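# Drop the bread slice into a toaster slot

## Task

Place the bread slice inside one of the toaster's slots and release it there, without squeezing the bread hard enough to crush it.

## Robot and tools

Robot: two arms, left_arm and right_arm, each ending in a 16-motor four-digit hand (index, middle, ring, thumb). right_arm has a right hand; left_arm has its mirror image, a left hand. Each digit ends in a rubber cap. A rigid mast sticks out near the wrist on the palm side and can strike objects.

Frames. The scene frame has its origin at table height, midway between the nominal arm bases, with +z up and +x pointing out over the table. left_arm sits on the +y side; this has nothing to do with which side of an image it appears on. Calibrated bases: left_arm at (+0.030, +0.318, +0.042) m, right_arm at (-0.043, -0.305, +0.039) m, each with almost no yaw. Reported hand poses, targets and velocities are in that arm's own base frame. Table and fixed cameras use the scene frame. Reported positions can be off by a few cm, more at long reach.

Hand point axes (right hand): +z runs along straight fingers toward the tips, +y points out of the palm face (which sits at y = -0.062 m), and +x goes across the palm away from the thumb. On the left hand +x points toward the thumb. Bending fingers swing their tips toward +y. Straight fingertips end about 0.12 m past the hand point along +z.

Tool execute_actions(actions, cameras). actions is a list of actions. Each action is a list of 1 to 15 rows, and each row lasts one 1/30 s control step. If an action has fewer than 15 rows, its final row is repeated to fill the rest. Each action takes 0.5 s.

A row is one flat list of 48 numbers, each in [-1, 1], and covers both arms even when only one moves. The order is:
1. left arm: dx, dy, dz, rx, ry, rz
2. left hand: 16 hinge numbers
3. left current_limit, then left speed
4. right arm: dx, dy, dz, rx, ry, rz
5. right hand: 16 hinge numbers
6. right current_limit, then right speed

Arm numbers. dx to rz are an offset, not a pose. It is measured from the arm's Hand target as it stood when the action began, and it is expressed in that target's own axes. Every row in an action counts from that same start, so rows do not add up within an action. Each new action or call starts from the updated target, so repeating an offset moves the arm further. Scale: 1.0 equals 0.6 m for dx, dy, dz and 180 degrees for rx, ry, rz. The three rotation numbers together form one rotation vector. All zeros holds the target still.

The controller caps commanded orientation at 40 degrees from the measured one. The hand often stops short of its target, and sagging under load puts it below the target. To close the gap, send the remaining distance as a new offset. To stop pressing against something, command the target back beyond the hand's actual spot.

Hand numbers. The 16 hinge numbers are absolute goal angles, not offsets. Each one is scaled linearly between that hinge's two stops. Order: index_abd, index_mcp, index_pip, index_dip, middle_abd, middle_mcp, middle_pip, middle_dip, ring_abd, ring_mcp, ring_pip, ring_dip, thumb_cmc, thumb_axl, thumb_mcp, thumb_ipl.

Straight values: _abd 0.00, _mcp 0.75, _pip 0.58, _dip 0.70. Moving toward -1 curls the finger toward the palm; _abd toward -1 swings it away from the thumb.

Thumb straight values: thumb_cmc 0.71 (toward -1 swings the thumb in front of the palm), thumb_axl 0.68 (rolls the thumb), thumb_mcp 0.23 and thumb_ipl 0.17 (both bend the thumb).

A 0 in any hand slot is a real goal. To leave a hand unchanged, copy back its hand_goal, hand_current_limit and hand_speed from the last result.

current_limit maps -1..+1 onto 0..550 mA of motor current, with a floor of 11 mA. It sets grip force and also caps hinge speed. speed maps to (speed+1)/2 of 8.5 rad/s. Both start at +0.4 and -0.6 and stay as last sent. A finger presses only while its goal lies beyond the object's surface. To avoid crushing the bread, use a modest limit and a goal only a little past contact.

cameras takes names from cam_high (fixed), cam_left_wrist and cam_right_wrist, or ["all"], or []. Images come back only when requested or when actions is empty. An unknown name invalidates the whole call.

Result lines:
- end_effector_position (m) and end_effector_quat_wxyz: where each hand point actually is, in its arm's base frame.
- Hand target: the commanded pose after clipping; the next offset starts from it.
- Joint positions, velocities ("within noise" means at rest) and torques: torques are never zero in free air and are noisy.
- Step readings: positions at some control steps during the action.
- hand_goal, hand_measured, hand_current_ma: one entry per motor, in the hinge order above.
- hand_state: moving, goal, blocked (still pressing) or overload.
- MOTOR HOT / OVER-TEMPERATURE FAULT: heat warnings and faults.

Tool zoom_image(camera, region). camera is one of the three names. region is [x0, y0, x1, y1] in pixels of the 672x504 image, measured from the top-left corner, at most 504 wide and 504 high. It works only on the newest images.

Tool read_manual(section) returns only licence texts. Tool finished_scene(scene) takes an integer 1 to 3, ends the current scene for good and reports success.

Things to avoid:
- Letting the bread fall off the table, or leaving it off the table.
- Releasing the bread while it is still moving, or dropping it from a height.
- Slamming into the toaster, table or camera stand.
- Letting the two arms or hands collide or squeeze each other.
- Holding current at 495 mA or more for 5 s: the motor shuts down for 10 s.
- Heating motors by holding loads for long, keeping an arm stretched out, or pushing toward unreachable poses. At 100 °C that arm drops.

The scene keeps running while you deliberate, so keep decisions quick. Objects may occasionally get nudged by outside pushes.

Each tool is called after "Emit:" as a command line: name --argument value for each argument, lists and objects as JSON in quotes; but a table of rows of numbers goes row by row, as --pt "numbers of a row", without its own name.

## Session

Emit:
execute_actions --actions '[]'

Scene clock: 0.00 s.
left_arm: end_effector_position=(+0.2990, -0.3881, +0.2798) hand_goal=(+0.000, +0.754, +0.576, +0.696, +0.000, +0.754, +0.576, +0.696, +0.000, +0.754, +0.576, +0.696, +0.714, +0.678, +0.226, +0.168) hand_measured=(+0.000, +0.754, +0.576, +0.696, +0.000, +0.754, +0.576, +0.696, +0.000, +0.754, +0.576, +0.696, +0.714, +0.678, +0.226, +0.168) hand_current_ma=(+0, +0, +0, +0, +0, +0, +0, +0, +0, +0, +0, +0, +0, +0, +0, +0) hand_state=(goal, goal, goal, goal, goal, goal, goal, goal, goal, goal, goal, goal, goal, goal, goal, goal) hand_current_limit=0.40 hand_speed=-0.60 end_effector_quat_wxyz=(+0.677, -0.099, +0.718, -0.129) | right_arm: end_effector_position=(+0.6342, -0.0914, +0.2582) hand_goal=(+0.000, +0.754, +0.576, +0.696, +0.000, +0.754, +0.576, +0.696, +0.000, +0.754, +0.576, +0.696, +0.714, +0.678, +0.226, +0.168) hand_measured=(+0.000, +0.754, +0.576, +0.696, +0.000, +0.754, +0.576, +0.696, +0.000, +0.754, +0.576, +0.696, +0.714, +0.678, +0.226, +0.168) hand_current_ma=(+0, +0, +0, +0, +0, +0, +0, +0, +0, +0, +0, +0, +0, +0, +0, +0) hand_state=(goal, goal, goal, goal, goal, goal, goal, goal, goal, goal, goal, goal, goal, goal, goal, goal) hand_current_limit=0.40 hand_speed=-0.60 end_effector_quat_wxyz=(+0.210, +0.965, -0.117, +0.106)
Joint positions: left_arm=[-1.301 1.471 1.024 0.287 -1.246 -2.048] | right_arm=[0.084 2.073 2.15 -1.516 0.457 1.864]
Joint velocities: within noise
Joint torques (N m): no reading
Heat: left arm: hottest wrist pitch 29 °C; right arm: hottest wrist pitch 32 °C.
Hand target: left_arm +0.3007, -0.3945, +0.2945; +0.679, -0.112, +0.712, -0.144 | right_arm +0.6383, -0.0910, +0.2693; +0.207, +0.964, -0.120, +0.120

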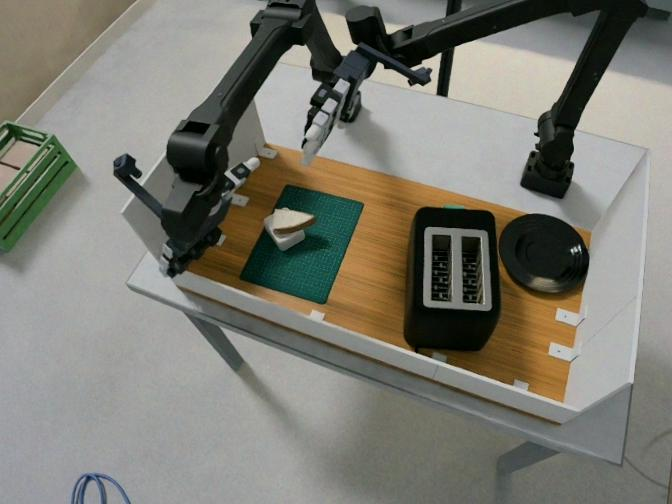

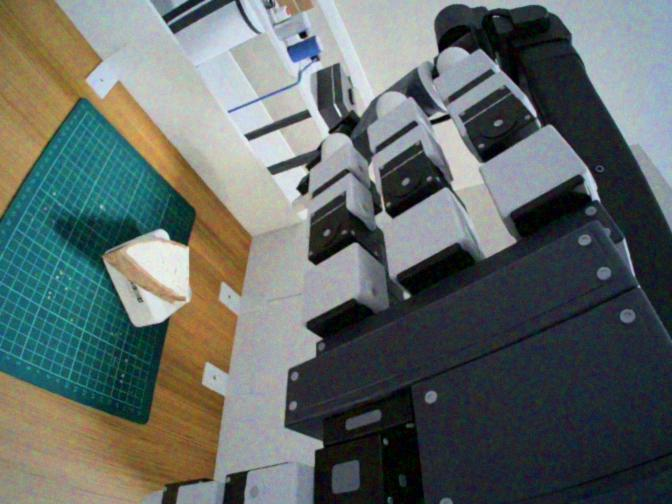

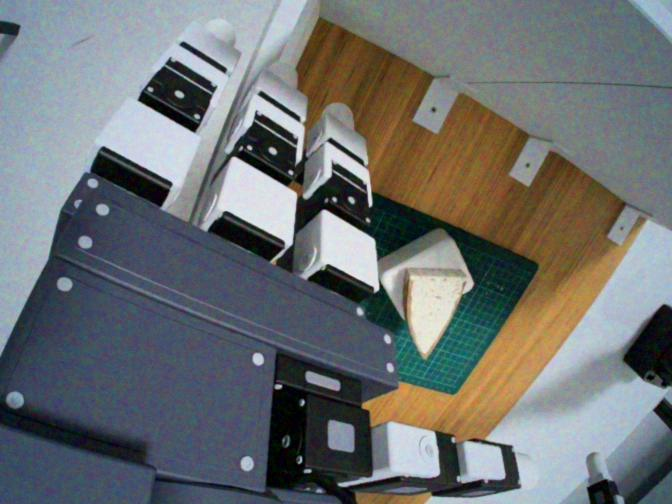

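Emit:
zoom_image --camera "cam_high" --region '[230, 170, 380, 310]'

Emit:
zoom_image --camera "cam_high" --region '[380, 190, 600, 370]'

Emit:
zoom_image --camera "cam_right_wrist" --region '[340, 200, 560, 420]'

Emit:
zoom_image --camera "cam_left_wrist" --region '[0, 170, 240, 400]'

Scaled by 3.360 from the camera's 672x504 image, which has a finer 960x720 frame.

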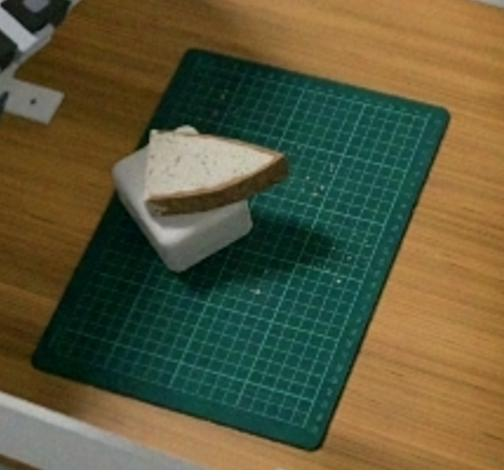

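Scaled by 2.291 from the camera's 672x504 image, which has a finer 960x720 frame.

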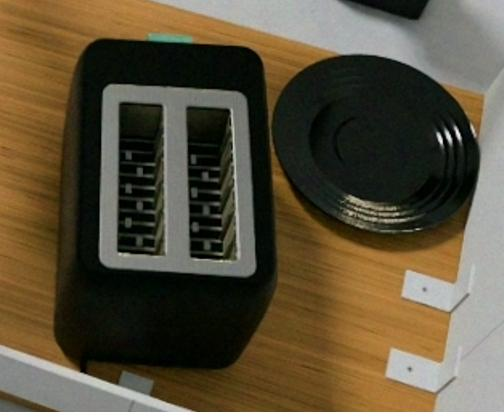

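Scaled by 2.291 from the camera's 672x504 image, which has a finer 960x720 frame.

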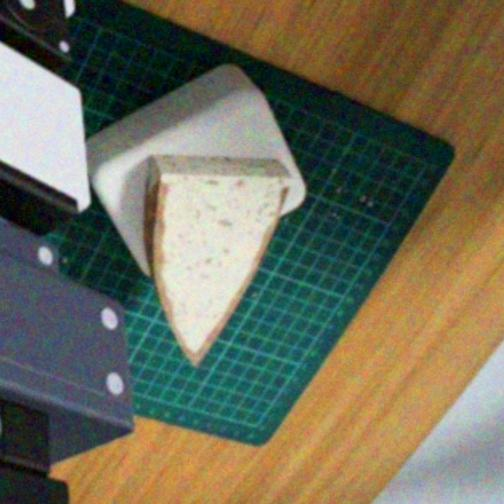

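Scaled by 2.100 from the camera's 672x504 image, which has a finer 960x720 frame.

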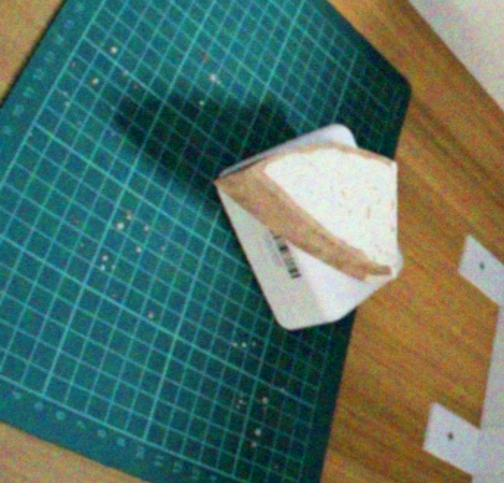

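Emit:
execute_actions --actions '[[[-0.108,0.018,-0.007,0,0,0,0,0.754,0.576,0.696,0,0.754,0.576,0.696,0,0.754,0.576,0.696,0.714,0.678,0.226,0.168,0.4,-0.6,0,0,0,0,0,0,0,-0.452,0.577,0.478,0,-0.548,-0.591,0.116,0,-0.548,-0.591,0.116,-0.514,0.677,0.337,0.059,0.4,-0.6]],[[-0.108,0.018,-0.007,0,0,0,0,0.754,0.576,0.696,0,0.754,0.576,0.696,0,0.754,0.576,0.696,0.714,0.678,0.226,0.168,0.4,-0.6,0,0,0,0,0,0,0,-0.452,0.577,0.478,0,-0.548,-0.591,0.116,0,-0.548,-0.591,0.116,-0.514,0.677,0.337,0.059,0.4,-0.6]],[[-0.108,0.018,-0.007,0,0,0,0,0.754,0.576,0.696,0,0.754,0.576,0.696,0,0.754,0.576,0.696,0.714,0.678,0.226,0.168,0.4,-0.6,0,0,0,0.0538,-0.0049,-0.1167,0,-0.452,0.577,0.478,0,-0.548,-0.591,0.116,0,-0.548,-0.591,0.116,-0.514,0.677,0.337,0.059,0.4,-0.6]]]' --cameras '["all"]'

Scene clock: 202.23 s.
left_arm: end_effector_position=(+0.2937, -0.2899, +0.4388) hand_goal=(+0.000, +0.754, +0.576, +0.696, +0.000, +0.754, +0.576, +0.696, +0.000, +0.754, +0.576, +0.696, +0.714, +0.678, +0.226, +0.168) hand_measured=(+0.002, +0.752, +0.576, +0.696, +0.002, +0.752, +0.576, +0.696, +0.002, +0.752, +0.576, +0.696, +0.714, +0.678, +0.226, +0.168) hand_current_ma=(+0, +0, +0, +0, +0, +0, +0, +0, +0, +0, +0, +0, +0, +0, +0, +0) hand_state=(goal, goal, goal, goal, goal, goal, goal, goal, goal, goal, goal, goal, goal, goal, goal, goal) hand_current_limit=0.40 hand_speed=-0.60 end_effector_quat_wxyz=(+0.677, -0.092, +0.720, -0.126) | right_arm: end_effector_position=(+0.6385, -0.0839, +0.2671) hand_goal=(+0.000, -0.452, +0.578, +0.478, +0.000, -0.548, -0.590, +0.116, +0.000, -0.548, -0.590, +0.116, -0.514, +0.678, +0.338, +0.060) hand_measured=(+0.000, -0.432, +0.584, +0.482, +0.000, -0.534, -0.588, +0.118, -0.002, -0.532, -0.588, +0.118, -0.508, +0.678, +0.330, +0.062) hand_current_ma=(+0, +35, +6, +3, +0, +23, +2, +2, -1, +27, +1, +2, +7, +0, -12, +1) hand_state=(goal, blocked, goal, goal, goal, goal, goal, goal, goal, goal, goal, goal, goal, goal, goal, goal) hand_current_limit=0.40 hand_speed=-0.60 end_effector_quat_wxyz=(+0.144, +0.984, +0.065, +0.077)
Joint positions: left_arm=[-1.246 1.12 1.133 -0.153 -1.184 -2.012] | right_arm=[0.077 1.971 2.049 -1.494 0.291 1.494]
Joint torques (N m): left_arm=[-0.03 -5.3 16.55 1.48 -0.12 0.01] | right_arm=[0.09 -19.66 8.12 1.13 0.38 -0.19]
Heat: left arm: hottest elbow 43 °C; right arm: hottest shoulder 45 °C.
Hand target: left_arm +0.2998, -0.2947, +0.4649; +0.679, -0.112, +0.712, -0.144 | right_arm +0.6382, -0.0912, +0.2695; +0.143, +0.984, +0.066, +0.082
Off the commanded pose: left_arm 0.027 m, 3 deg | right_arm 0.007 m, 1 deg.
Step readings (end_effector_position of left_arm | right_arm):
0: (+0.2990, -0.3881, +0.2798) | (+0.6342, -0.0914, +0.2582)
1: (+0.2990, -0.3881, +0.2799) | (+0.6342, -0.0914, +0.2582)
2: (+0.2989, -0.3876, +0.2809) | (+0.6342, -0.0913, +0.2582)
4: (+0.2985, -0.3840, +0.2865) | (+0.6342, -0.0913, +0.2582)
8: (+0.2959, -0.3704, +0.3114) | (+0.6342, -0.0913, +0.2582)
15: (+0.2935, -0.3541, +0.3365) | (+0.6344, -0.0904, +0.2575)
16: (+0.2935, -0.3540, +0.3361) | (+0.6344, -0.0905, +0.2576)
17: (+0.2937, -0.3536, +0.3355) | (+0.6344, -0.0905, +0.2576)
19: (+0.2942, -0.3499, +0.3372) | (+0.6344, -0.0903, +0.2574)
23: (+0.2942, -0.3343, +0.3523) | (+0.6344, -0.0901, +0.2574)
30: (+0.2932, -0.3202, +0.3806) | (+0.6344, -0.0903, +0.2576)
31: (+0.2933, -0.3207, +0.3823) | (+0.6347, -0.0901, +0.2573)
32: (+0.2939, -0.3203, +0.3835) | (+0.6360, -0.0880, +0.2556)
34: (+0.2943, -0.3168, +0.3867) | (+0.6371, -0.0833, +0.2500)
38: (+0.2937, -0.3017, +0.4027) | (+0.6350, -0.0800, +0.2492)
45: (+0.2933, -0.2904, +0.4373) | (+0.6364, -0.0823, +0.2649)
camera_calibration:
cam_left_wrist: T_world_to_cam=[[0.0142829, -0.384513, 0.923009, -0.551959], [-0.751804, -0.61273, -0.243622, 0.111273], [0.659231, -0.690443, -0.29783, -0.13117], [0, 0, 0, 1]] pos_world=[0.17801, -0.234621, 0.497505]
cam_right_wrist: T_world_to_cam=[[-0.69187, -0.715585, 0.0962016, 0.390246], [-0.558799, 0.615064, 0.556274, 0.199727], [-0.457232, 0.331112, -0.825412, 0.663825], [0, 0, 0, 1]] pos_world=[0.685128, -0.0633906, 0.399284]

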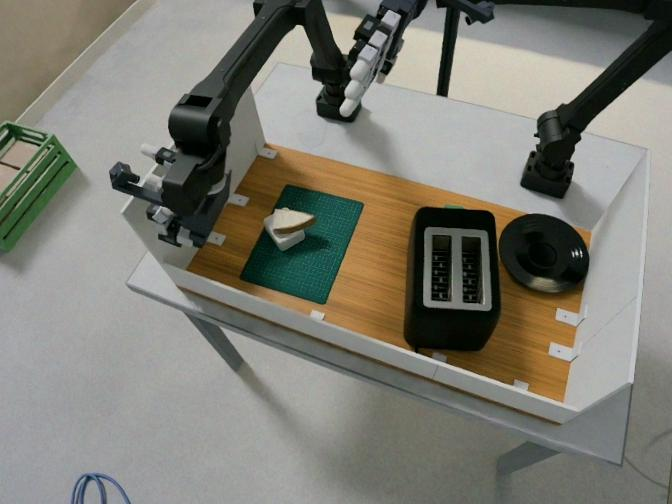

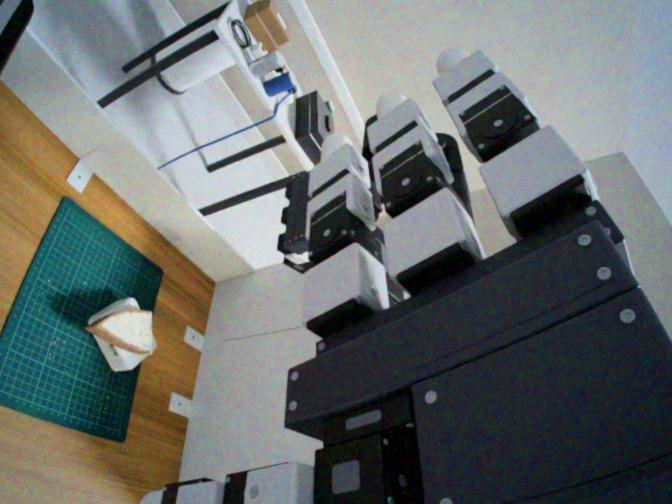

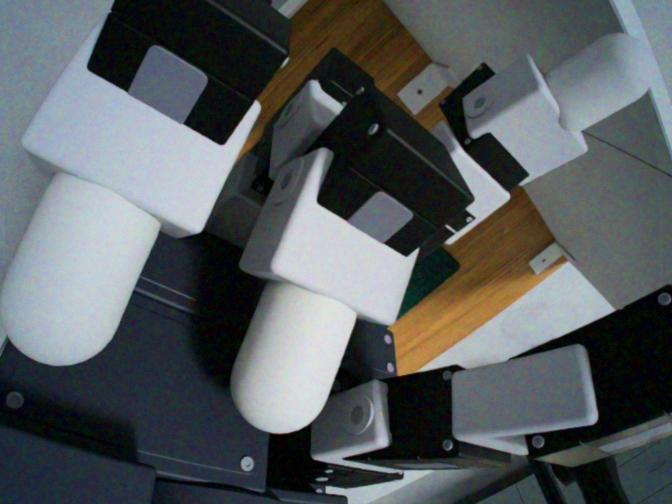

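Emit:
execute_actions --actions '[[[-0.040,0.102,0.0275,0,0,0,0,0.754,0.576,0.696,0,0.754,0.576,0.696,0,0.754,0.576,0.696,0.714,0.678,0.226,0.168,0.4,-0.6,0,0,0,0.0538,-0.0049,-0.1167,0,-0.452,0.577,0.478,0,-0.548,-0.591,0.116,0,-0.548,-0.591,0.116,-0.514,0.677,0.337,0.059,0.4,-0.6]],[[-0.040,0.102,0.0275,0,0,0,0,0.754,0.576,0.696,0,0.754,0.576,0.696,0,0.754,0.576,0.696,0.714,0.678,0.226,0.168,0.4,-0.6,0,0,0,0.0538,-0.0049,-0.1167,0,-0.452,0.577,0.478,0,-0.548,-0.591,0.116,0,-0.548,-0.591,0.116,-0.514,0.677,0.337,0.059,0.4,-0.6]],[[-0.040,0.102,0.0275,0,0,0,0,0.754,0.576,0.696,0,0.754,0.576,0.696,0,0.754,0.576,0.696,0.714,0.678,0.226,0.168,0.4,-0.6,0,0,0,0,0,0,0,-0.452,0.577,0.478,0,-0.548,-0.591,0.116,0,-0.548,-0.591,0.116,-0.514,0.677,0.337,0.059,0.4,-0.6]],[[-0.040,0.102,0.0275,0,0,0,0,0.754,0.576,0.696,0,0.754,0.576,0.696,0,0.754,0.576,0.696,0.714,0.678,0.226,0.168,0.4,-0.6,0,0,0,0,0,0,0,-0.452,0.577,0.478,0,-0.548,-0.591,0.116,0,-0.548,-0.591,0.116,-0.514,0.677,0.337,0.059,0.4,-0.6]],[[-0.040,0.102,0.0275,0,0,0,0,0.754,0.576,0.696,0,0.754,0.576,0.696,0,0.754,0.576,0.696,0.714,0.678,0.226,0.168,0.4,-0.6,0,0,0,0,0,0,0,-0.452,0.577,0.478,0,-0.548,-0.591,0.116,0,-0.548,-0.591,0.116,-0.514,0.677,0.337,0.059,0.4,-0.6]],[[-0.040,0.102,0.0275,0,0,0,0,0.754,0.576,0.696,0,0.754,0.576,0.696,0,0.754,0.576,0.696,0.714,0.678,0.226,0.168,0.4,-0.6,0,0,0,0,0,0,0,-0.452,0.577,0.478,0,-0.548,-0.591,0.116,0,-0.548,-0.591,0.116,-0.514,0.677,0.337,0.059,0.4,-0.6]]]' --cameras '["all"]'

Scene clock: 210.73 s.
left_arm: end_effector_position=(+0.4167, +0.0902, +0.4454) hand_goal=(+0.000, +0.754, +0.576, +0.696, +0.000, +0.754, +0.576, +0.696, +0.000, +0.754, +0.576, +0.696, +0.714, +0.678, +0.226, +0.168) hand_measured=(+0.002, +0.750, +0.576, +0.696, +0.002, +0.750, +0.576, +0.696, +0.002, +0.750, +0.576, +0.696, +0.710, +0.678, +0.226, +0.168) hand_current_ma=(+0, -1, +0, +0, +0, +0, +0, +0, +0, -1, +0, +0, +0, +0, +0, +0) hand_state=(goal, goal, goal, goal, goal, goal, goal, goal, goal, goal, goal, goal, goal, goal, goal, goal) hand_current_limit=0.40 hand_speed=-0.60 end_effector_quat_wxyz=(+0.662, -0.121, +0.724, -0.149) | right_arm: end_effector_position=(+0.6368, -0.0843, +0.2547) hand_goal=(+0.000, -0.452, +0.578, +0.478, +0.000, -0.548, -0.590, +0.116, +0.000, -0.548, -0.590, +0.116, -0.514, +0.678, +0.338, +0.060) hand_measured=(-0.002, -0.442, +0.578, +0.476, +0.000, -0.534, -0.588, +0.118, -0.002, -0.532, -0.588, +0.118, -0.512, +0.678, +0.330, +0.060) hand_current_ma=(-2, +12, +0, -2, +0, +22, +2, +2, -1, +26, +1, +2, +2, +0, -11, +1) hand_state=(goal, goal, goal, goal, goal, goal, goal, goal, goal, goal, goal, goal, goal, goal, goal, goal) hand_current_limit=0.40 hand_speed=-0.60 end_effector_quat_wxyz=(-0.002, +0.906, +0.423, -0.008)
Joint positions: left_arm=[0.123 0.771 0.968 -0.276 0.178 -1.944] | right_arm=[-0.019 1.905 2.002 -1.684 0.003 0.677]
Joint torques (N m): left_arm=[-0.15 -1.49 13.57 3.33 0.09 0.2] | right_arm=[0.15 -18.32 10.73 0.01 0.14 -0.15]
Heat: left arm: hottest elbow 43 °C; right arm: hottest shoulder 45 °C.
Hand target: left_arm +0.4195, +0.0941, +0.4646; +0.679, -0.112, +0.712, -0.144 | right_arm +0.6381, -0.0910, +0.2693; +0.000, +0.906, +0.424, -0.001
Off the commanded pose: left_arm 0.020 m, 3 deg | right_arm 0.016 m, 1 deg.
joint sent to its limit (right arm) — joint 4 (wrist pitch), lower limit. The joint targets still meet the commanded pose.
Step readings (end_effector_position of left_arm | right_arm):
0: (+0.2937, -0.2899, +0.4388) | (+0.6386, -0.0840, +0.2671)
1: (+0.2941, -0.2902, +0.4387) | (+0.6389, -0.0832, +0.2661)
2: (+0.2964, -0.2903, +0.4392) | (+0.6399, -0.0810, +0.2633)
4: (+0.3032, -0.2875, +0.4409) | (+0.6399, -0.0771, +0.2566)
8: (+0.3148, -0.2547, +0.4518) | (+0.6382, -0.0765, +0.2533)
15: (+0.3159, -0.2286, +0.4706) | (+0.6395, -0.0829, +0.2625)
16: (+0.3163, -0.2290, +0.4704) | (+0.6401, -0.0827, +0.2629)
17: (+0.3193, -0.2292, +0.4686) | (+0.6408, -0.0803, +0.2619)
19: (+0.3256, -0.2253, +0.4618) | (+0.6397, -0.0752, +0.2588)
23: (+0.3362, -0.1892, +0.4517) | (+0.6360, -0.0782, +0.2572)
30: (+0.3371, -0.1684, +0.4638) | (+0.6325, -0.0847, +0.2548)
31: (+0.3374, -0.1686, +0.4642) | (+0.6334, -0.0846, +0.2548)
32: (+0.3402, -0.1685, +0.4638) | (+0.6340, -0.0844, +0.2548)
34: (+0.3471, -0.1628, +0.4604) | (+0.6350, -0.0842, +0.2547)
38: (+0.3557, -0.1218, +0.4559) | (+0.6359, -0.0844, +0.2547)
45: (+0.3571, -0.1041, +0.4646) | (+0.6366, -0.0844, +0.2547)
46: (+0.3578, -0.1046, +0.4645) | (+0.6366, -0.0844, +0.2547)
47: (+0.3611, -0.1056, +0.4637) | (+0.6366, -0.0844, +0.2547)
49: (+0.3686, -0.0988, +0.4611) | (+0.6367, -0.0843, +0.2547)
53: (+0.3762, -0.0554, +0.4574) | (+0.6368, -0.0843, +0.2547)
60: (+0.3785, -0.0402, +0.4622) | (+0.6368, -0.0843, +0.2547)
61: (+0.3792, -0.0407, +0.4621) | (+0.6368, -0.0843, +0.2547)
62: (+0.3824, -0.0421, +0.4619) | (+0.6368, -0.0843, +0.2547)
64: (+0.3891, -0.0336, +0.4617) | (+0.6368, -0.0843, +0.2547)
68: (+0.3956, +0.0125, +0.4614) | (+0.6368, -0.0843, +0.2547)
75: (+0.3990, +0.0248, +0.4613) | (+0.6368, -0.0843, +0.2547)
76: (+0.3995, +0.0241, +0.4613) | (+0.6368, -0.0843, +0.2547)
77: (+0.4015, +0.0234, +0.4612) | (+0.6368, -0.0843, +0.2547)
79: (+0.4048, +0.0325, +0.4606) | (+0.6368, -0.0843, +0.2547)
83: (+0.4051, +0.0801, +0.4564) | (+0.6368, -0.0843, +0.2547)
90: (+0.4154, +0.0908, +0.4457) | (+0.6368, -0.0843, +0.2547)
camera_calibration:
cam_left_wrist: T_world_to_cam=[[0.0441499, -0.315143, 0.948017, -0.443477], [-0.753827, -0.633232, -0.175395, 0.410579], [0.655588, -0.706897, -0.26552, 0.0408007], [0, 0, 0, 1]] pos_world=[0.302336, 0.149075, 0.503271]
cam_right_wrist: T_world_to_cam=[[-0.00819459, -0.999859, 0.0146304, -0.0485907], [-0.599656, 0.0166218, 0.800085, 0.119353], [-0.800216, -0.00221682, -0.599708, 0.785815], [0, 0, 0, 1]] pos_world=[0.699994, -0.0488257, 0.376478]

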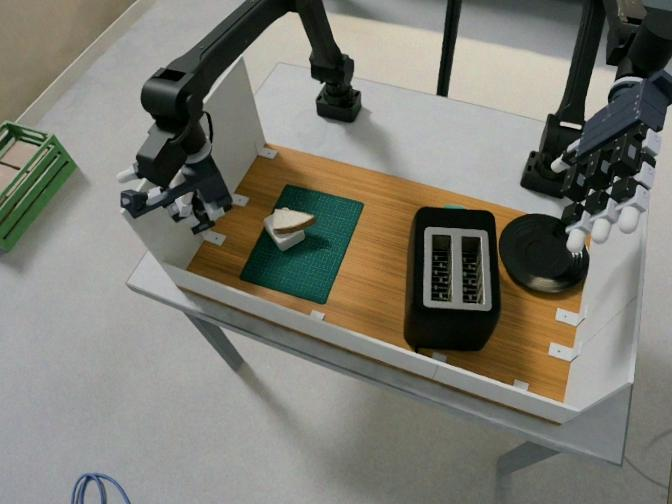

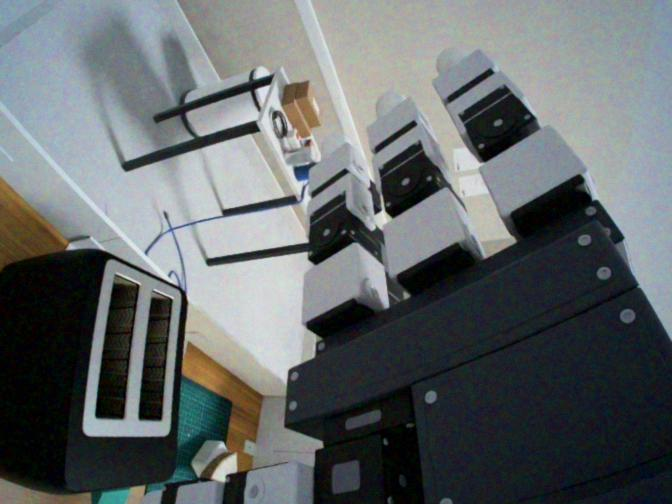

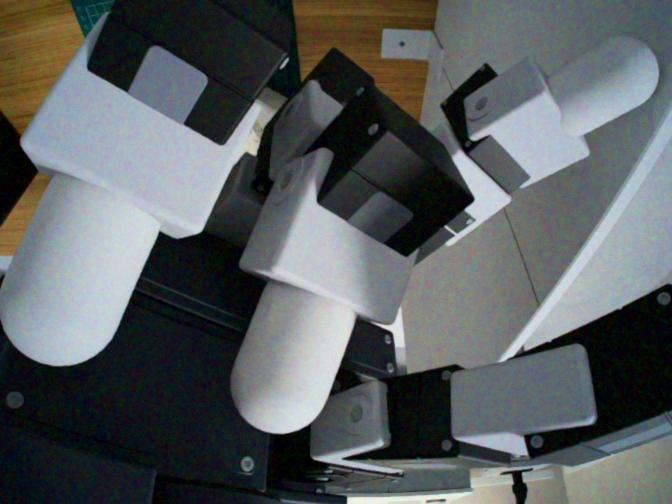

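Emit:
execute_actions --actions '[[[0,0,0,0,0,0,0,0.754,0.576,0.696,0,0.754,0.576,0.696,0,0.754,0.576,0.696,0.714,0.678,0.226,0.168,0.4,-0.6,0.0134,-0.0992,0.0164,0,0,0,0,-0.452,0.577,0.478,0,-0.548,-0.591,0.116,0,-0.548,-0.591,0.116,-0.514,0.677,0.337,0.059,0.4,-0.6]],[[0,0,0,0,0,0,0,0.754,0.576,0.696,0,0.754,0.576,0.696,0,0.754,0.576,0.696,0.714,0.678,0.226,0.168,0.4,-0.6,0.0134,-0.0992,0.0164,0,0,0,0,-0.452,0.577,0.478,0,-0.548,-0.591,0.116,0,-0.548,-0.591,0.116,-0.514,0.677,0.337,0.059,0.4,-0.6]],[[0,0,0,0,0,0,0,0.754,0.576,0.696,0,0.754,0.576,0.696,0,0.754,0.576,0.696,0.714,0.678,0.226,0.168,0.4,-0.6,0.0134,-0.0992,0.0164,0,0,0,0,-0.452,0.577,0.478,0,-0.548,-0.591,0.116,0,-0.548,-0.591,0.116,-0.514,0.677,0.337,0.059,0.4,-0.6]],[[0,0,0,0,0,0,0,0.754,0.576,0.696,0,0.754,0.576,0.696,0,0.754,0.576,0.696,0.714,0.678,0.226,0.168,0.4,-0.6,0.0134,-0.0992,0.0164,0,0,0,0,-0.452,0.577,0.478,0,-0.548,-0.591,0.116,0,-0.548,-0.591,0.116,-0.514,0.677,0.337,0.059,0.4,-0.6]],[[0,0,0,0,0,0,0,0.754,0.576,0.696,0,0.754,0.576,0.696,0,0.754,0.576,0.696,0.714,0.678,0.226,0.168,0.4,-0.6,0.0134,-0.0992,0.0164,0,0,0,0,-0.452,0.577,0.478,0,-0.548,-0.591,0.116,0,-0.548,-0.591,0.116,-0.514,0.677,0.337,0.059,0.4,-0.6]],[[0,0,0,0,0,0,0,0.754,0.576,0.696,0,0.754,0.576,0.696,0,0.754,0.576,0.696,0.714,0.678,0.226,0.168,0.4,-0.6,0.0134,-0.0992,0.0164,0,0,0,0,-0.452,0.577,0.478,0,-0.548,-0.591,0.116,0,-0.548,-0.591,0.116,-0.514,0.677,0.337,0.059,0.4,-0.6]],[[0,0,0,0,0,0,0,0.754,0.576,0.696,0,0.754,0.576,0.696,0,0.754,0.576,0.696,0.714,0.678,0.226,0.168,0.4,-0.6,0.0134,-0.0992,0.0164,0,0,0,0,-0.452,0.577,0.478,0,-0.548,-0.591,0.116,0,-0.548,-0.591,0.116,-0.514,0.677,0.337,0.059,0.4,-0.6]]]' --cameras '["all"]'

Scene clock: 249.57 s.
left_arm: end_effector_position=(+0.4167, +0.0902, +0.4454) hand_goal=(+0.000, +0.754, +0.576, +0.696, +0.000, +0.754, +0.576, +0.696, +0.000, +0.754, +0.576, +0.696, +0.714, +0.678, +0.226, +0.168) hand_measured=(+0.002, +0.750, +0.576, +0.696, +0.002, +0.750, +0.576, +0.696, +0.002, +0.750, +0.576, +0.696, +0.710, +0.678, +0.226, +0.168) hand_current_ma=(+0, -1, +0, +0, +0, +0, +0, +0, +0, -1, +0, +0, +0, +0, +0, +0) hand_state=(goal, goal, goal, goal, goal, goal, goal, goal, goal, goal, goal, goal, goal, goal, goal, goal) hand_current_limit=0.40 hand_speed=-0.60 end_effector_quat_wxyz=(+0.662, -0.121, +0.724, -0.149) | right_arm: end_effector_position=(+0.3548, +0.2218, +0.1994) hand_goal=(+0.000, -0.452, +0.578, +0.478, +0.000, -0.548, -0.590, +0.116, +0.000, -0.548, -0.590, +0.116, -0.514, +0.678, +0.338, +0.060) hand_measured=(-0.002, -0.442, +0.578, +0.476, +0.000, -0.534, -0.588, +0.118, -0.002, -0.532, -0.588, +0.118, -0.514, +0.678, +0.330, +0.060) hand_current_ma=(-1, +12, +0, -2, +0, +22, +2, +2, -1, +25, +1, +2, +0, +0, -11, +1) hand_state=(goal, goal, goal, goal, goal, goal, goal, goal, goal, goal, goal, goal, goal, goal, goal, goal) hand_current_limit=0.40 hand_speed=-0.60 end_effector_quat_wxyz=(+0.000, +0.902, +0.431, -0.008)
Joint positions: left_arm=[0.123 0.771 0.968 -0.276 0.179 -1.944] | right_arm=[0.767 1.464 1.288 -1.41 -0.005 1.447]
Joint torques (N m): left_arm=[-0.15 -1.44 13.56 3.36 0.09 0.19] | right_arm=[0.79 -10.81 7.9 0.69 0.42 0.1]
Heat: left arm: hottest elbow 47 °C; right arm: hottest shoulder 46 °C.
Hand target: left_arm +0.4195, +0.0940, +0.4646; +0.679, -0.112, +0.712, -0.144 | right_arm +0.3543, +0.2192, +0.2009; +0.000, +0.906, +0.424, -0.001
Off the commanded pose: left_arm 0.020 m, 3 deg | right_arm 0.003 m, 1 deg.
Step readings (end_effector_position of left_arm | right_arm):
0: (+0.4167, +0.0902, +0.4454) | (+0.6368, -0.0843, +0.2547)
1: (+0.4167, +0.0902, +0.4454) | (+0.6368, -0.0843, +0.2547)
2: (+0.4167, +0.0902, +0.4454) | (+0.6356, -0.0840, +0.2539)
4: (+0.4167, +0.0902, +0.4454) | (+0.6278, -0.0804, +0.2499)
8: (+0.4167, +0.0902, +0.4454) | (+0.6057, -0.0679, +0.2460)
15: (+0.4167, +0.0902, +0.4454) | (+0.6008, -0.0466, +0.2586)
16: (+0.4167, +0.0902, +0.4454) | (+0.6004, -0.0458, +0.2589)
17: (+0.4167, +0.0902, +0.4454) | (+0.5983, -0.0437, +0.2576)
19: (+0.4167, +0.0902, +0.4454) | (+0.5883, -0.0405, +0.2514)
23: (+0.4167, +0.0902, +0.4454) | (+0.5647, -0.0215, +0.2410)
30: (+0.4167, +0.0902, +0.4454) | (+0.5608, +0.0005, +0.2458)
31: (+0.4167, +0.0902, +0.4454) | (+0.5603, +0.0003, +0.2458)
32: (+0.4167, +0.0902, +0.4454) | (+0.5583, +0.0018, +0.2451)
34: (+0.4167, +0.0902, +0.4454) | (+0.5485, +0.0037, +0.2403)
38: (+0.4167, +0.0902, +0.4454) | (+0.5253, +0.0234, +0.2330)
45: (+0.4167, +0.0902, +0.4454) | (+0.5202, +0.0454, +0.2380)
46: (+0.4167, +0.0902, +0.4454) | (+0.5197, +0.0452, +0.2378)
47: (+0.4167, +0.0902, +0.4454) | (+0.5178, +0.0466, +0.2366)
49: (+0.4167, +0.0902, +0.4454) | (+0.5092, +0.0487, +0.2320)
53: (+0.4167, +0.0902, +0.4454) | (+0.4861, +0.0699, +0.2247)
60: (+0.4167, +0.0902, +0.4454) | (+0.4795, +0.0900, +0.2280)
61: (+0.4167, +0.0902, +0.4454) | (+0.4790, +0.0897, +0.2279)
62: (+0.4167, +0.0902, +0.4454) | (+0.4773, +0.0911, +0.2269)
64: (+0.4167, +0.0902, +0.4454) | (+0.4692, +0.0937, +0.2232)
68: (+0.4167, +0.0902, +0.4454) | (+0.4469, +0.1160, +0.2168)
75: (+0.4167, +0.0902, +0.4454) | (+0.4386, +0.1344, +0.2179)
76: (+0.4167, +0.0902, +0.4454) | (+0.4383, +0.1342, +0.2178)
77: (+0.4167, +0.0902, +0.4454) | (+0.4365, +0.1353, +0.2171)
79: (+0.4167, +0.0902, +0.4454) | (+0.4295, +0.1389, +0.2141)
83: (+0.4167, +0.0902, +0.4454) | (+0.4075, +0.1619, +0.2084)
90: (+0.4167, +0.0902, +0.4454) | (+0.3975, +0.1789, +0.2077)
91: (+0.4167, +0.0902, +0.4454) | (+0.3972, +0.1786, +0.2076)
92: (+0.4167, +0.0902, +0.4454) | (+0.3958, +0.1797, +0.2070)
94: (+0.4167, +0.0902, +0.4454) | (+0.3896, +0.1841, +0.2051)
98: (+0.4167, +0.0902, +0.4454) | (+0.3681, +0.2078, +0.2001)
105: (+0.4167, +0.0902, +0.4454) | (+0.3559, +0.2227, +0.1993)
camera_calibration:
cam_left_wrist: T_world_to_cam=[[0.0439703, -0.315105, 0.948038, -0.443439], [-0.754003, -0.633013, -0.175427, 0.410617], [0.655398, -0.707109, -0.265424, 0.0408414], [0, 0, 0, 1]] pos_world=[0.302337, 0.149076, 0.50327]
cam_right_wrist: T_world_to_cam=[[0.00920831, -0.999773, 0.0192038, 0.248913], [-0.60139, 0.00980623, 0.798895, -0.00816675], [-0.798902, -0.0189054, -0.601164, 0.531176], [0, 0, 0, 1]] pos_world=[0.417155, 0.258979, 0.321068]

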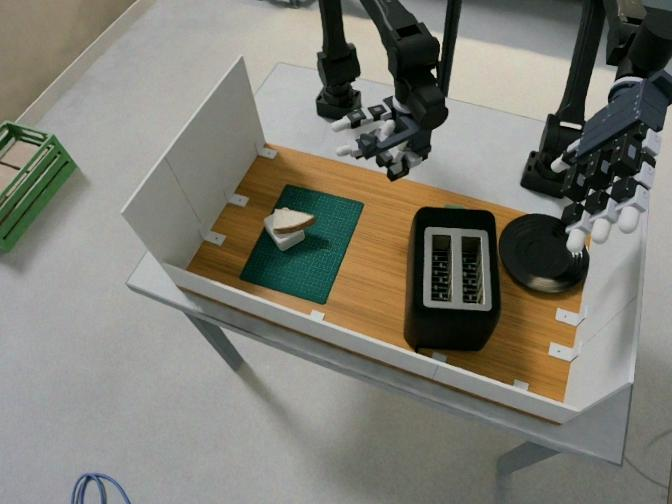

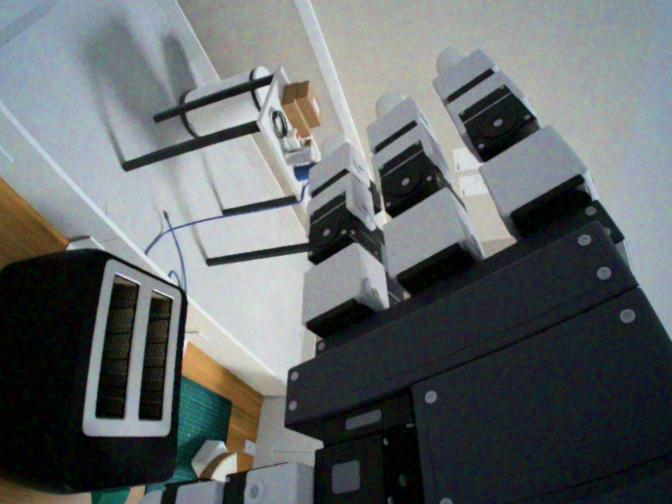

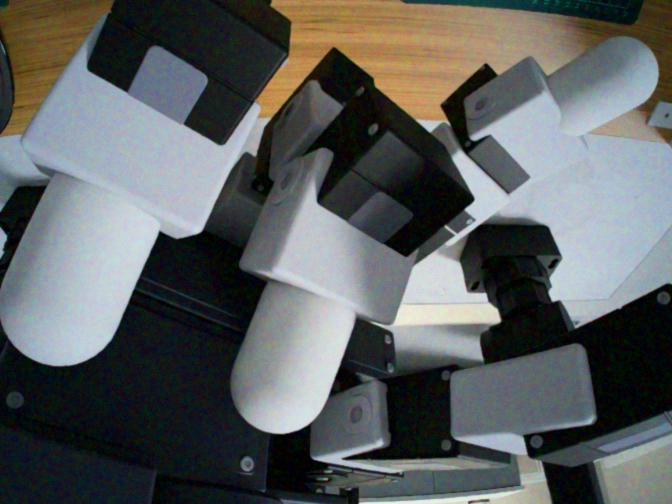

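Emit:
execute_actions --actions '[[[0,0,0,0.0555,0.0455,0.0378,0,0.754,0.576,0.696,0,0.754,0.576,0.696,0,0.754,0.576,0.696,0.714,0.678,0.226,0.168,0.4,-0.6,0,0,0.078,0,0,0,0,-0.452,0.577,0.478,0,-0.548,-0.591,0.116,0,-0.548,-0.591,0.116,-0.514,0.677,0.337,0.059,0.4,-0.6]],[[0,0,0,0.0555,0.0455,0.0378,0,0.754,0.576,0.696,0,0.754,0.576,0.696,0,0.754,0.576,0.696,0.714,0.678,0.226,0.168,0.4,-0.6,0,0,0.078,0,0,0,0,-0.452,0.577,0.478,0,-0.548,-0.591,0.116,0,-0.548,-0.591,0.116,-0.514,0.677,0.337,0.059,0.4,-0.6]],[[0,0,0,0,0,0,0,0.754,0.576,0.696,0,0.754,0.576,0.696,0,0.754,0.576,0.696,0.714,0.678,0.226,0.168,0.4,-0.6,0,0,0.078,0,0,0,0,-0.452,0.577,0.478,0,-0.548,-0.591,0.116,0,-0.548,-0.591,0.116,-0.514,0.677,0.337,0.059,0.4,-0.6]]]' --cameras '["all"]'

Scene clock: 260.57 s.
left_arm: end_effector_position=(+0.4144, +0.0878, +0.4228) hand_goal=(+0.000, +0.754, +0.576, +0.696, +0.000, +0.754, +0.576, +0.696, +0.000, +0.754, +0.576, +0.696, +0.714, +0.678, +0.226, +0.168) hand_measured=(+0.002, +0.750, +0.576, +0.696, +0.002, +0.750, +0.576, +0.696, +0.002, +0.750, +0.576, +0.696, +0.710, +0.678, +0.226, +0.168) hand_current_ma=(+0, +0, +0, +0, +0, +0, +0, +0, +0, +0, +0, +0, +0, +0, +0, +0) hand_state=(goal, goal, goal, goal, goal, goal, goal, goal, goal, goal, goal, goal, goal, goal, goal, goal) hand_current_limit=0.40 hand_speed=-0.60 end_effector_quat_wxyz=(+0.570, +0.097, +0.787, -0.215) | right_arm: end_effector_position=(+0.3536, +0.2206, +0.0623) hand_goal=(+0.000, -0.452, +0.578, +0.478, +0.000, -0.548, -0.590, +0.116, +0.000, -0.548, -0.590, +0.116, -0.514, +0.678, +0.338, +0.060) hand_measured=(-0.002, -0.442, +0.578, +0.476, +0.000, -0.534, -0.588, +0.118, -0.002, -0.532, -0.588, +0.118, -0.514, +0.678, +0.330, +0.060) hand_current_ma=(-1, +12, +0, -2, +0, +22, +2, +2, -1, +25, +1, +2, +0, +0, -11, +1) hand_state=(goal, goal, goal, goal, goal, goal, goal, goal, goal, goal, goal, goal, goal, goal, goal, goal) hand_current_limit=0.40 hand_speed=-0.60 end_effector_quat_wxyz=(-0.001, +0.903, +0.430, -0.004)
Joint positions: left_arm=[0.37 0.825 1.04 -0.6 0.815 -1.522] | right_arm=[0.767 1.585 1.04 -1.032 -0.005 1.45]
Joint torques (N m): left_arm=[0.21 -1.32 17.59 1.85 0.39 0.22] | right_arm=[0.79 -10.58 7.12 0.73 0.42 0.09]
Heat: left arm: hottest elbow 48 °C; right arm: hottest shoulder 44 °C.
Hand target: left_arm +0.4195, +0.0940, +0.4647; +0.592, +0.113, +0.773, -0.198 | right_arm +0.3541, +0.2191, +0.0605; +0.000, +0.906, +0.424, -0.001
Off the commanded pose: left_arm 0.043 m, 4 deg | right_arm 0.002 m, 1 deg.
Step readings (end_effector_position of left_arm | right_arm):
0: (+0.4167, +0.0902, +0.4454) | (+0.3548, +0.2218, +0.1994)
1: (+0.4172, +0.0891, +0.4455) | (+0.3548, +0.2218, +0.1988)
2: (+0.4192, +0.0845, +0.4458) | (+0.3554, +0.2223, +0.1965)
4: (+0.4215, +0.0770, +0.4440) | (+0.3563, +0.2231, +0.1875)
8: (+0.4186, +0.0818, +0.4367) | (+0.3519, +0.2189, +0.1664)
15: (+0.4158, +0.0883, +0.4313) | (+0.3536, +0.2206, +0.1582)
16: (+0.4160, +0.0872, +0.4308) | (+0.3540, +0.2209, +0.1579)
17: (+0.4163, +0.0823, +0.4293) | (+0.3546, +0.2216, +0.1557)
19: (+0.4151, +0.0755, +0.4252) | (+0.3559, +0.2228, +0.1470)
23: (+0.4125, +0.0813, +0.4190) | (+0.3524, +0.2194, +0.1240)
30: (+0.4143, +0.0875, +0.4182) | (+0.3532, +0.2202, +0.1096)
31: (+0.4142, +0.0874, +0.4185) | (+0.3537, +0.2206, +0.1094)
32: (+0.4141, +0.0873, +0.4191) | (+0.3546, +0.2215, +0.1078)
34: (+0.4138, +0.0873, +0.4202) | (+0.3566, +0.2235, +0.1006)
38: (+0.4136, +0.0875, +0.4228) | (+0.3539, +0.2209, +0.0791)
45: (+0.4139, +0.0877, +0.4234) | (+0.3530, +0.2200, +0.0624)
camera_calibration:
cam_left_wrist: T_world_to_cam=[[-0.015379, -0.499814, 0.865996, -0.347098], [-0.969039, -0.206005, -0.136106, 0.438403], [0.246427, -0.841277, -0.481172, 0.307197], [0, 0, 0, 1]] pos_world=[0.34379, 0.175266, 0.508069]
cam_right_wrist: T_world_to_cam=[[0.00613428, -0.99989, 0.0134713, 0.251813], [-0.606664, 0.00698799, 0.794927, 0.103398], [-0.794934, -0.0130488, -0.606555, 0.445412], [0, 0, 0, 1]] pos_world=[0.415256, 0.256875, 0.184581]

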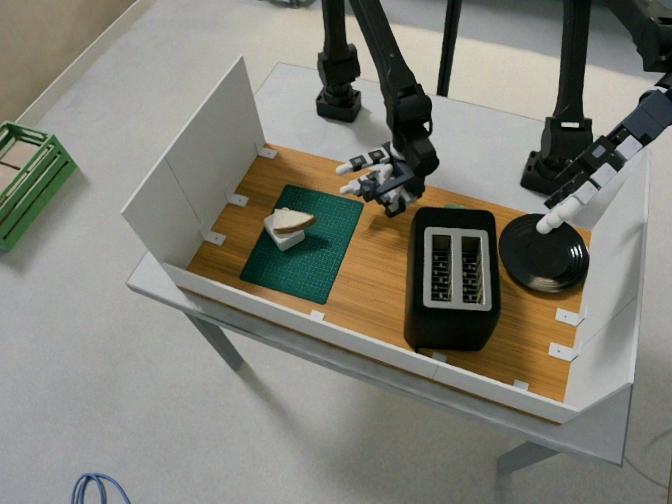

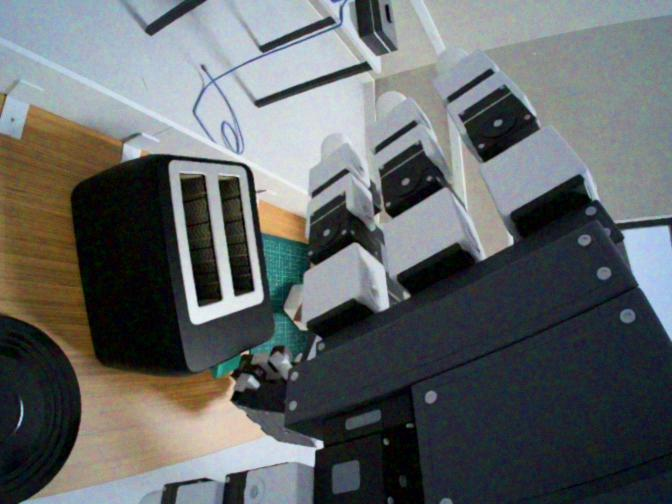

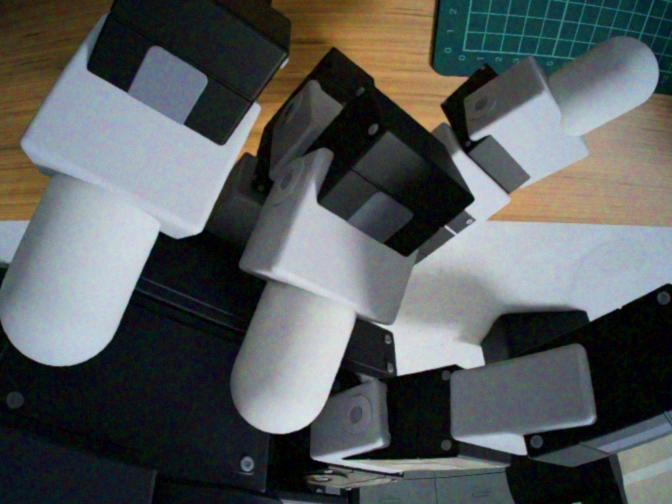

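Emit:
execute_actions --actions '[[[0,0,0,0.0155,-0.037,-0.0384,0,0.754,0.576,0.696,0,0.754,0.576,0.696,0,0.754,0.576,0.696,0.714,0.678,0.226,0.168,0.4,-0.6,0,0,0.05,0,0,0,0,-0.452,0.577,0.478,0,-0.548,-0.591,0.116,0,-0.548,-0.591,0.116,-0.514,0.677,0.337,0.059,0.4,-0.6]]]' --cameras '["cam_high","cam_left_wrist"]'

Emit:
zoom_image --camera "cam_left_wrist" --region '[150, 250, 350, 450]'

Emit:
zoom_image --camera "cam_high" --region '[240, 120, 440, 270]'

Scene clock: 268.33 s.
left_arm: end_effector_position=(+0.4201, +0.0909, +0.4533) hand_goal=(+0.000, +0.754, +0.576, +0.696, +0.000, +0.754, +0.576, +0.696, +0.000, +0.754, +0.576, +0.696, +0.714, +0.678, +0.226, +0.168) hand_measured=(+0.002, +0.750, +0.576, +0.696, +0.002, +0.750, +0.576, +0.696, +0.002, +0.750, +0.576, +0.696, +0.710, +0.678, +0.226, +0.168) hand_current_ma=(+0, +0, +0, +0, +0, +0, +0, +0, +0, +0, +0, +0, +0, +0, +0, +0) hand_state=(goal, goal, goal, goal, goal, goal, goal, goal, goal, goal, goal, goal, goal, goal, goal, goal) hand_current_limit=0.40 hand_speed=-0.60 end_effector_quat_wxyz=(+0.609, +0.070, +0.745, -0.261) | right_arm: end_effector_position=(+0.3546, +0.2216, +0.0345) hand_goal=(+0.000, -0.452, +0.578, +0.478, +0.000, -0.548, -0.590, +0.116, +0.000, -0.548, -0.590, +0.116, -0.514, +0.678, +0.338, +0.060) hand_measured=(-0.002, -0.442, +0.578, +0.476, +0.000, -0.534, -0.588, +0.118, -0.002, -0.532, -0.588, +0.118, -0.514, +0.678, +0.330, +0.060) hand_current_ma=(-1, +12, +0, -2, +0, +22, +2, +2, -1, +25, +1, +2, +0, +0, -11, +1) hand_state=(goal, goal, goal, goal, goal, goal, goal, goal, goal, goal, goal, goal, goal, goal, goal, goal) hand_current_limit=0.40 hand_speed=-0.60 end_effector_quat_wxyz=(-0.002, +0.903, +0.430, -0.001)
Joint positions: left_arm=[0.419 0.825 1.04 -0.412 0.908 -1.726] | right_arm=[0.767 1.627 1.006 -0.95 -0.005 1.45]
Joint torques (N m): left_arm=[-0.26 -2.2 12.19 2.84 0.18 -0.07] | right_arm=[0.91 -10.29 6.6 0.73 0.42 0.09]
Heat: left arm: hottest elbow 51 °C; right arm: hottest shoulder 42 °C.
Hand target: left_arm +0.4194, +0.0939, +0.4647; +0.620, +0.069, +0.738, -0.258 | right_arm +0.3540, +0.2191, +0.0305; +0.000, +0.906, +0.424, -0.001
Off the commanded pose: left_arm 0.012 m, 2 deg | right_arm 0.005 m, 1 deg.
Step readings (end_effector_position of left_arm | right_arm):
0: (+0.4144, +0.0878, +0.4228) | (+0.3536, +0.2206, +0.0623)
1: (+0.4144, +0.0874, +0.4229) | (+0.3538, +0.2207, +0.0623)
2: (+0.4145, +0.0856, +0.4242) | (+0.3544, +0.2214, +0.0613)
4: (+0.4155, +0.0834, +0.4300) | (+0.3564, +0.2232, +0.0579)
8: (+0.4179, +0.0896, +0.4434) | (+0.3559, +0.2228, +0.0451)
15: (+0.4200, +0.0916, +0.4523) | (+0.3541, +0.2211, +0.0345)
camera_calibration:
cam_left_wrist: T_world_to_cam=[[-0.0957818, -0.384015, 0.918345, -0.37233], [-0.95458, -0.226066, -0.194093, 0.470702], [0.282141, -0.895224, -0.34492, 0.25112], [0, 0, 0, 1]] pos_world=[0.342809, 0.188239, 0.519904]
Images, in order (width x height): cam_high 672x504, cam_left_wrist 672x504.

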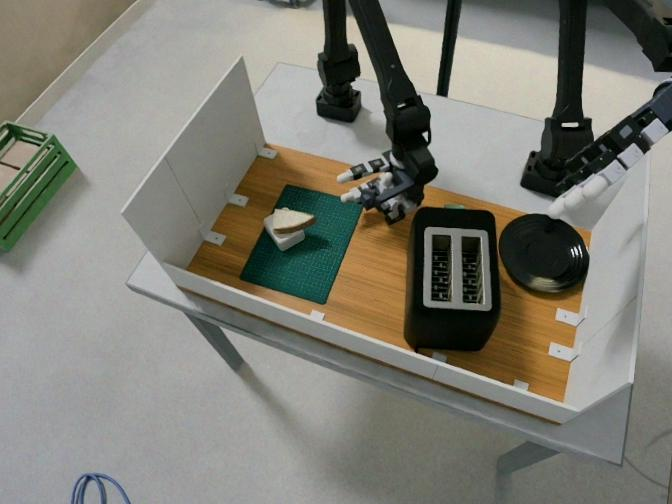

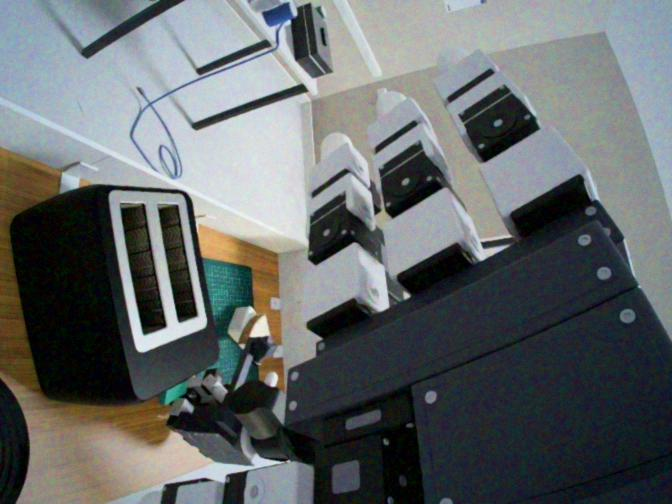

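Scaled by 2.520 from the camera's 672x504 image, which has a finer 960x720 frame.

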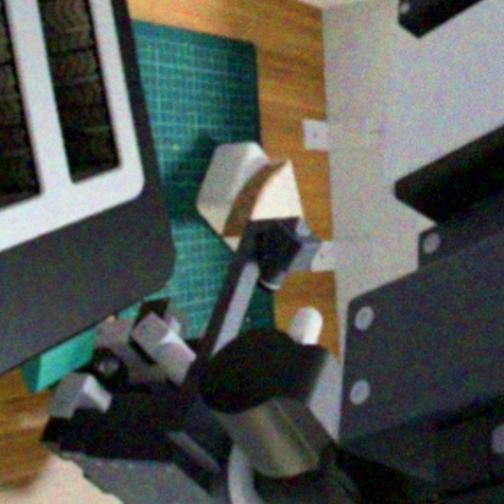

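Scaled by 2.520 from the camera's 672x504 image, which has a finer 960x720 frame.

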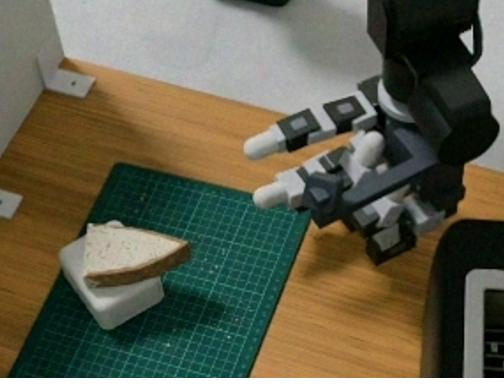

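Emit:
execute_actions --actions '[[[0,0,0,0,0,0,0,0.754,0.576,0.696,0,0.754,0.576,0.696,0,0.754,0.576,0.696,0.714,0.678,0.226,0.168,0.4,-0.6,0,0,0.045,0,0,0,0,-0.452,0.577,0.478,0,-0.548,-0.591,0.116,0,-0.548,-0.591,0.116,-0.514,0.677,0.337,0.059,0.4,-0.6]],[[0,0,0,0,0,0,0,0.754,0.576,0.696,0,0.754,0.576,0.696,0,0.754,0.576,0.696,0.714,0.678,0.226,0.168,0.4,-0.6,0.006,0.07,0,0,0,0,0,-0.452,0.577,0.478,0,-0.548,-0.591,0.116,0,-0.548,-0.591,0.116,-0.514,0.677,0.337,0.059,0.4,-0.6]]]' --cameras '["cam_high","cam_right_wrist"]'

Emit:
zoom_image --camera "cam_high" --region '[250, 150, 370, 240]'

Scene clock: 293.70 s.
left_arm: end_effector_position=(+0.4203, +0.0909, +0.4542) hand_goal=(+0.000, +0.754, +0.576, +0.696, +0.000, +0.754, +0.576, +0.696, +0.000, +0.754, +0.576, +0.696, +0.714, +0.678, +0.226, +0.168) hand_measured=(+0.002, +0.750, +0.576, +0.696, +0.002, +0.750, +0.576, +0.696, +0.002, +0.750, +0.576, +0.696, +0.710, +0.678, +0.226, +0.168) hand_current_ma=(+0, +0, +0, +0, +0, +0, +0, +0, +0, +0, +0, +0, +0, +0, +0, +0) hand_state=(goal, goal, goal, goal, goal, goal, goal, goal, goal, goal, goal, goal, goal, goal, goal, goal) hand_current_limit=0.40 hand_speed=-0.60 end_effector_quat_wxyz=(+0.610, +0.070, +0.744, -0.262) | right_arm: end_effector_position=(+0.3648, +0.2077, +0.0063) hand_goal=(+0.000, -0.452, +0.578, +0.478, +0.000, -0.548, -0.590, +0.116, +0.000, -0.548, -0.590, +0.116, -0.514, +0.678, +0.338, +0.060) hand_measured=(-0.002, -0.444, +0.578, +0.476, +0.000, -0.534, -0.588, +0.118, -0.002, -0.532, -0.588, +0.118, -0.514, +0.678, +0.330, +0.060) hand_current_ma=(-1, +10, +0, -2, +0, +22, +2, +2, -1, +25, +1, +2, +0, +0, -11, +1) hand_state=(goal, goal, goal, goal, goal, goal, goal, goal, goal, goal, goal, goal, goal, goal, goal, goal) hand_current_limit=0.40 hand_speed=-0.60 end_effector_quat_wxyz=(-0.013, +0.908, +0.419, -0.004)
Joint positions: left_arm=[0.419 0.825 1.04 -0.407 0.908 -1.73] | right_arm=[0.717 1.672 0.979 -0.877 -0.028 1.423]
Joint torques (N m): left_arm=[0.03 -2.37 12.01 2.82 0.14 -0.07] | right_arm=[-2.32 -8.7 8.59 0.42 1.35 -0.55]
Heat: left arm: hottest elbow 49 °C; right arm: hottest shoulder 39 °C.
Hand target: left_arm +0.4195, +0.0939, +0.4648; +0.620, +0.069, +0.738, -0.258 | right_arm +0.3886, +0.1949, +0.0034; +0.000, +0.906, +0.424, -0.001
Off the commanded pose: left_arm 0.011 m, 1 deg | right_arm 0.027 m, 2 deg.
Step readings (end_effector_position of left_arm | right_arm):
0: (+0.4201, +0.0909, +0.4532) | (+0.3546, +0.2216, +0.0345)
1: (+0.4201, +0.0909, +0.4532) | (+0.3548, +0.2218, +0.0345)
2: (+0.4201, +0.0909, +0.4533) | (+0.3552, +0.2222, +0.0335)
4: (+0.4202, +0.0909, +0.4536) | (+0.3572, +0.2240, +0.0298)
8: (+0.4203, +0.0909, +0.4541) | (+0.3564, +0.2233, +0.0173)
15: (+0.4203, +0.0909, +0.4542) | (+0.3543, +0.2212, +0.0076)
16: (+0.4203, +0.0909, +0.4542) | (+0.3546, +0.2213, +0.0076)
17: (+0.4203, +0.0909, +0.4542) | (+0.3558, +0.2197, +0.0076)
19: (+0.4203, +0.0909, +0.4542) | (+0.3595, +0.2157, +0.0074)
23: (+0.4203, +0.0909, +0.4542) | (+0.3647, +0.2075, +0.0064)
30: (+0.4203, +0.0909, +0.4542) | (+0.3648, +0.2077, +0.0063)
camera_calibration:
cam_right_wrist: T_world_to_cam=[[-0.0183408, -0.999797, -0.00829596, 0.248636], [-0.598409, 0.00432967, 0.801179, 0.152257], [-0.80098, 0.0196587, -0.598368, 0.415547], [0, 0, 0, 1]] pos_world=[0.428517, 0.239757, 0.128727]
Images, in order (width x height): cam_high 672x504, cam_right_wrist 672x504.

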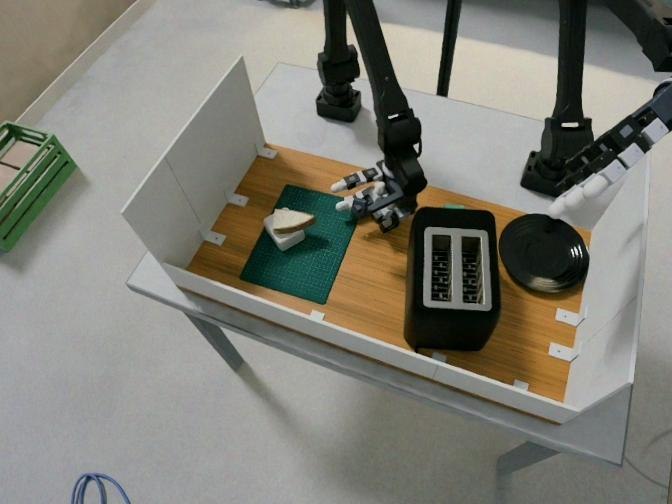

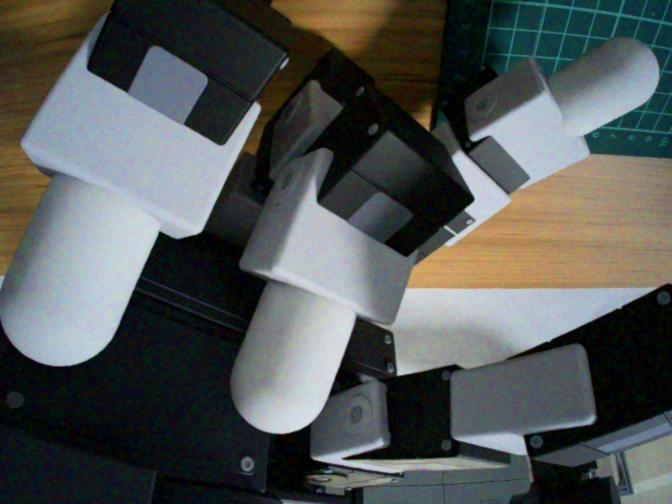

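Scaled by 4.200 from the camera's 672x504 image, which has a finer 960x720 frame.

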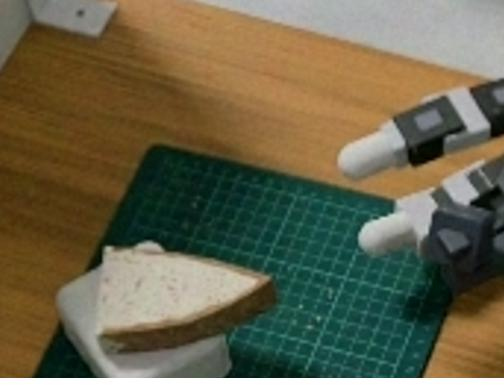

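Emit:
zoom_image --camera "cam_high" --region '[320, 140, 480, 260]'

Emit:
zoom_image --camera "cam_right_wrist" --region '[380, 0, 672, 220]'

Scaled by 3.150 from the camera's 672x504 image, which has a finer 960x720 frame.

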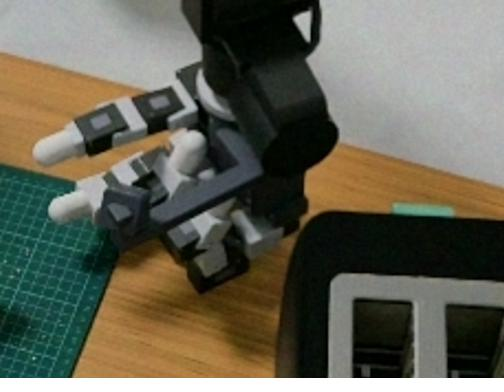

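Scaled by 1.726 from the camera's 672x504 image, which has a finer 960x720 frame.

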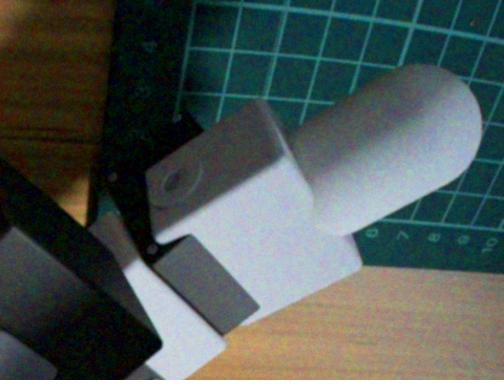

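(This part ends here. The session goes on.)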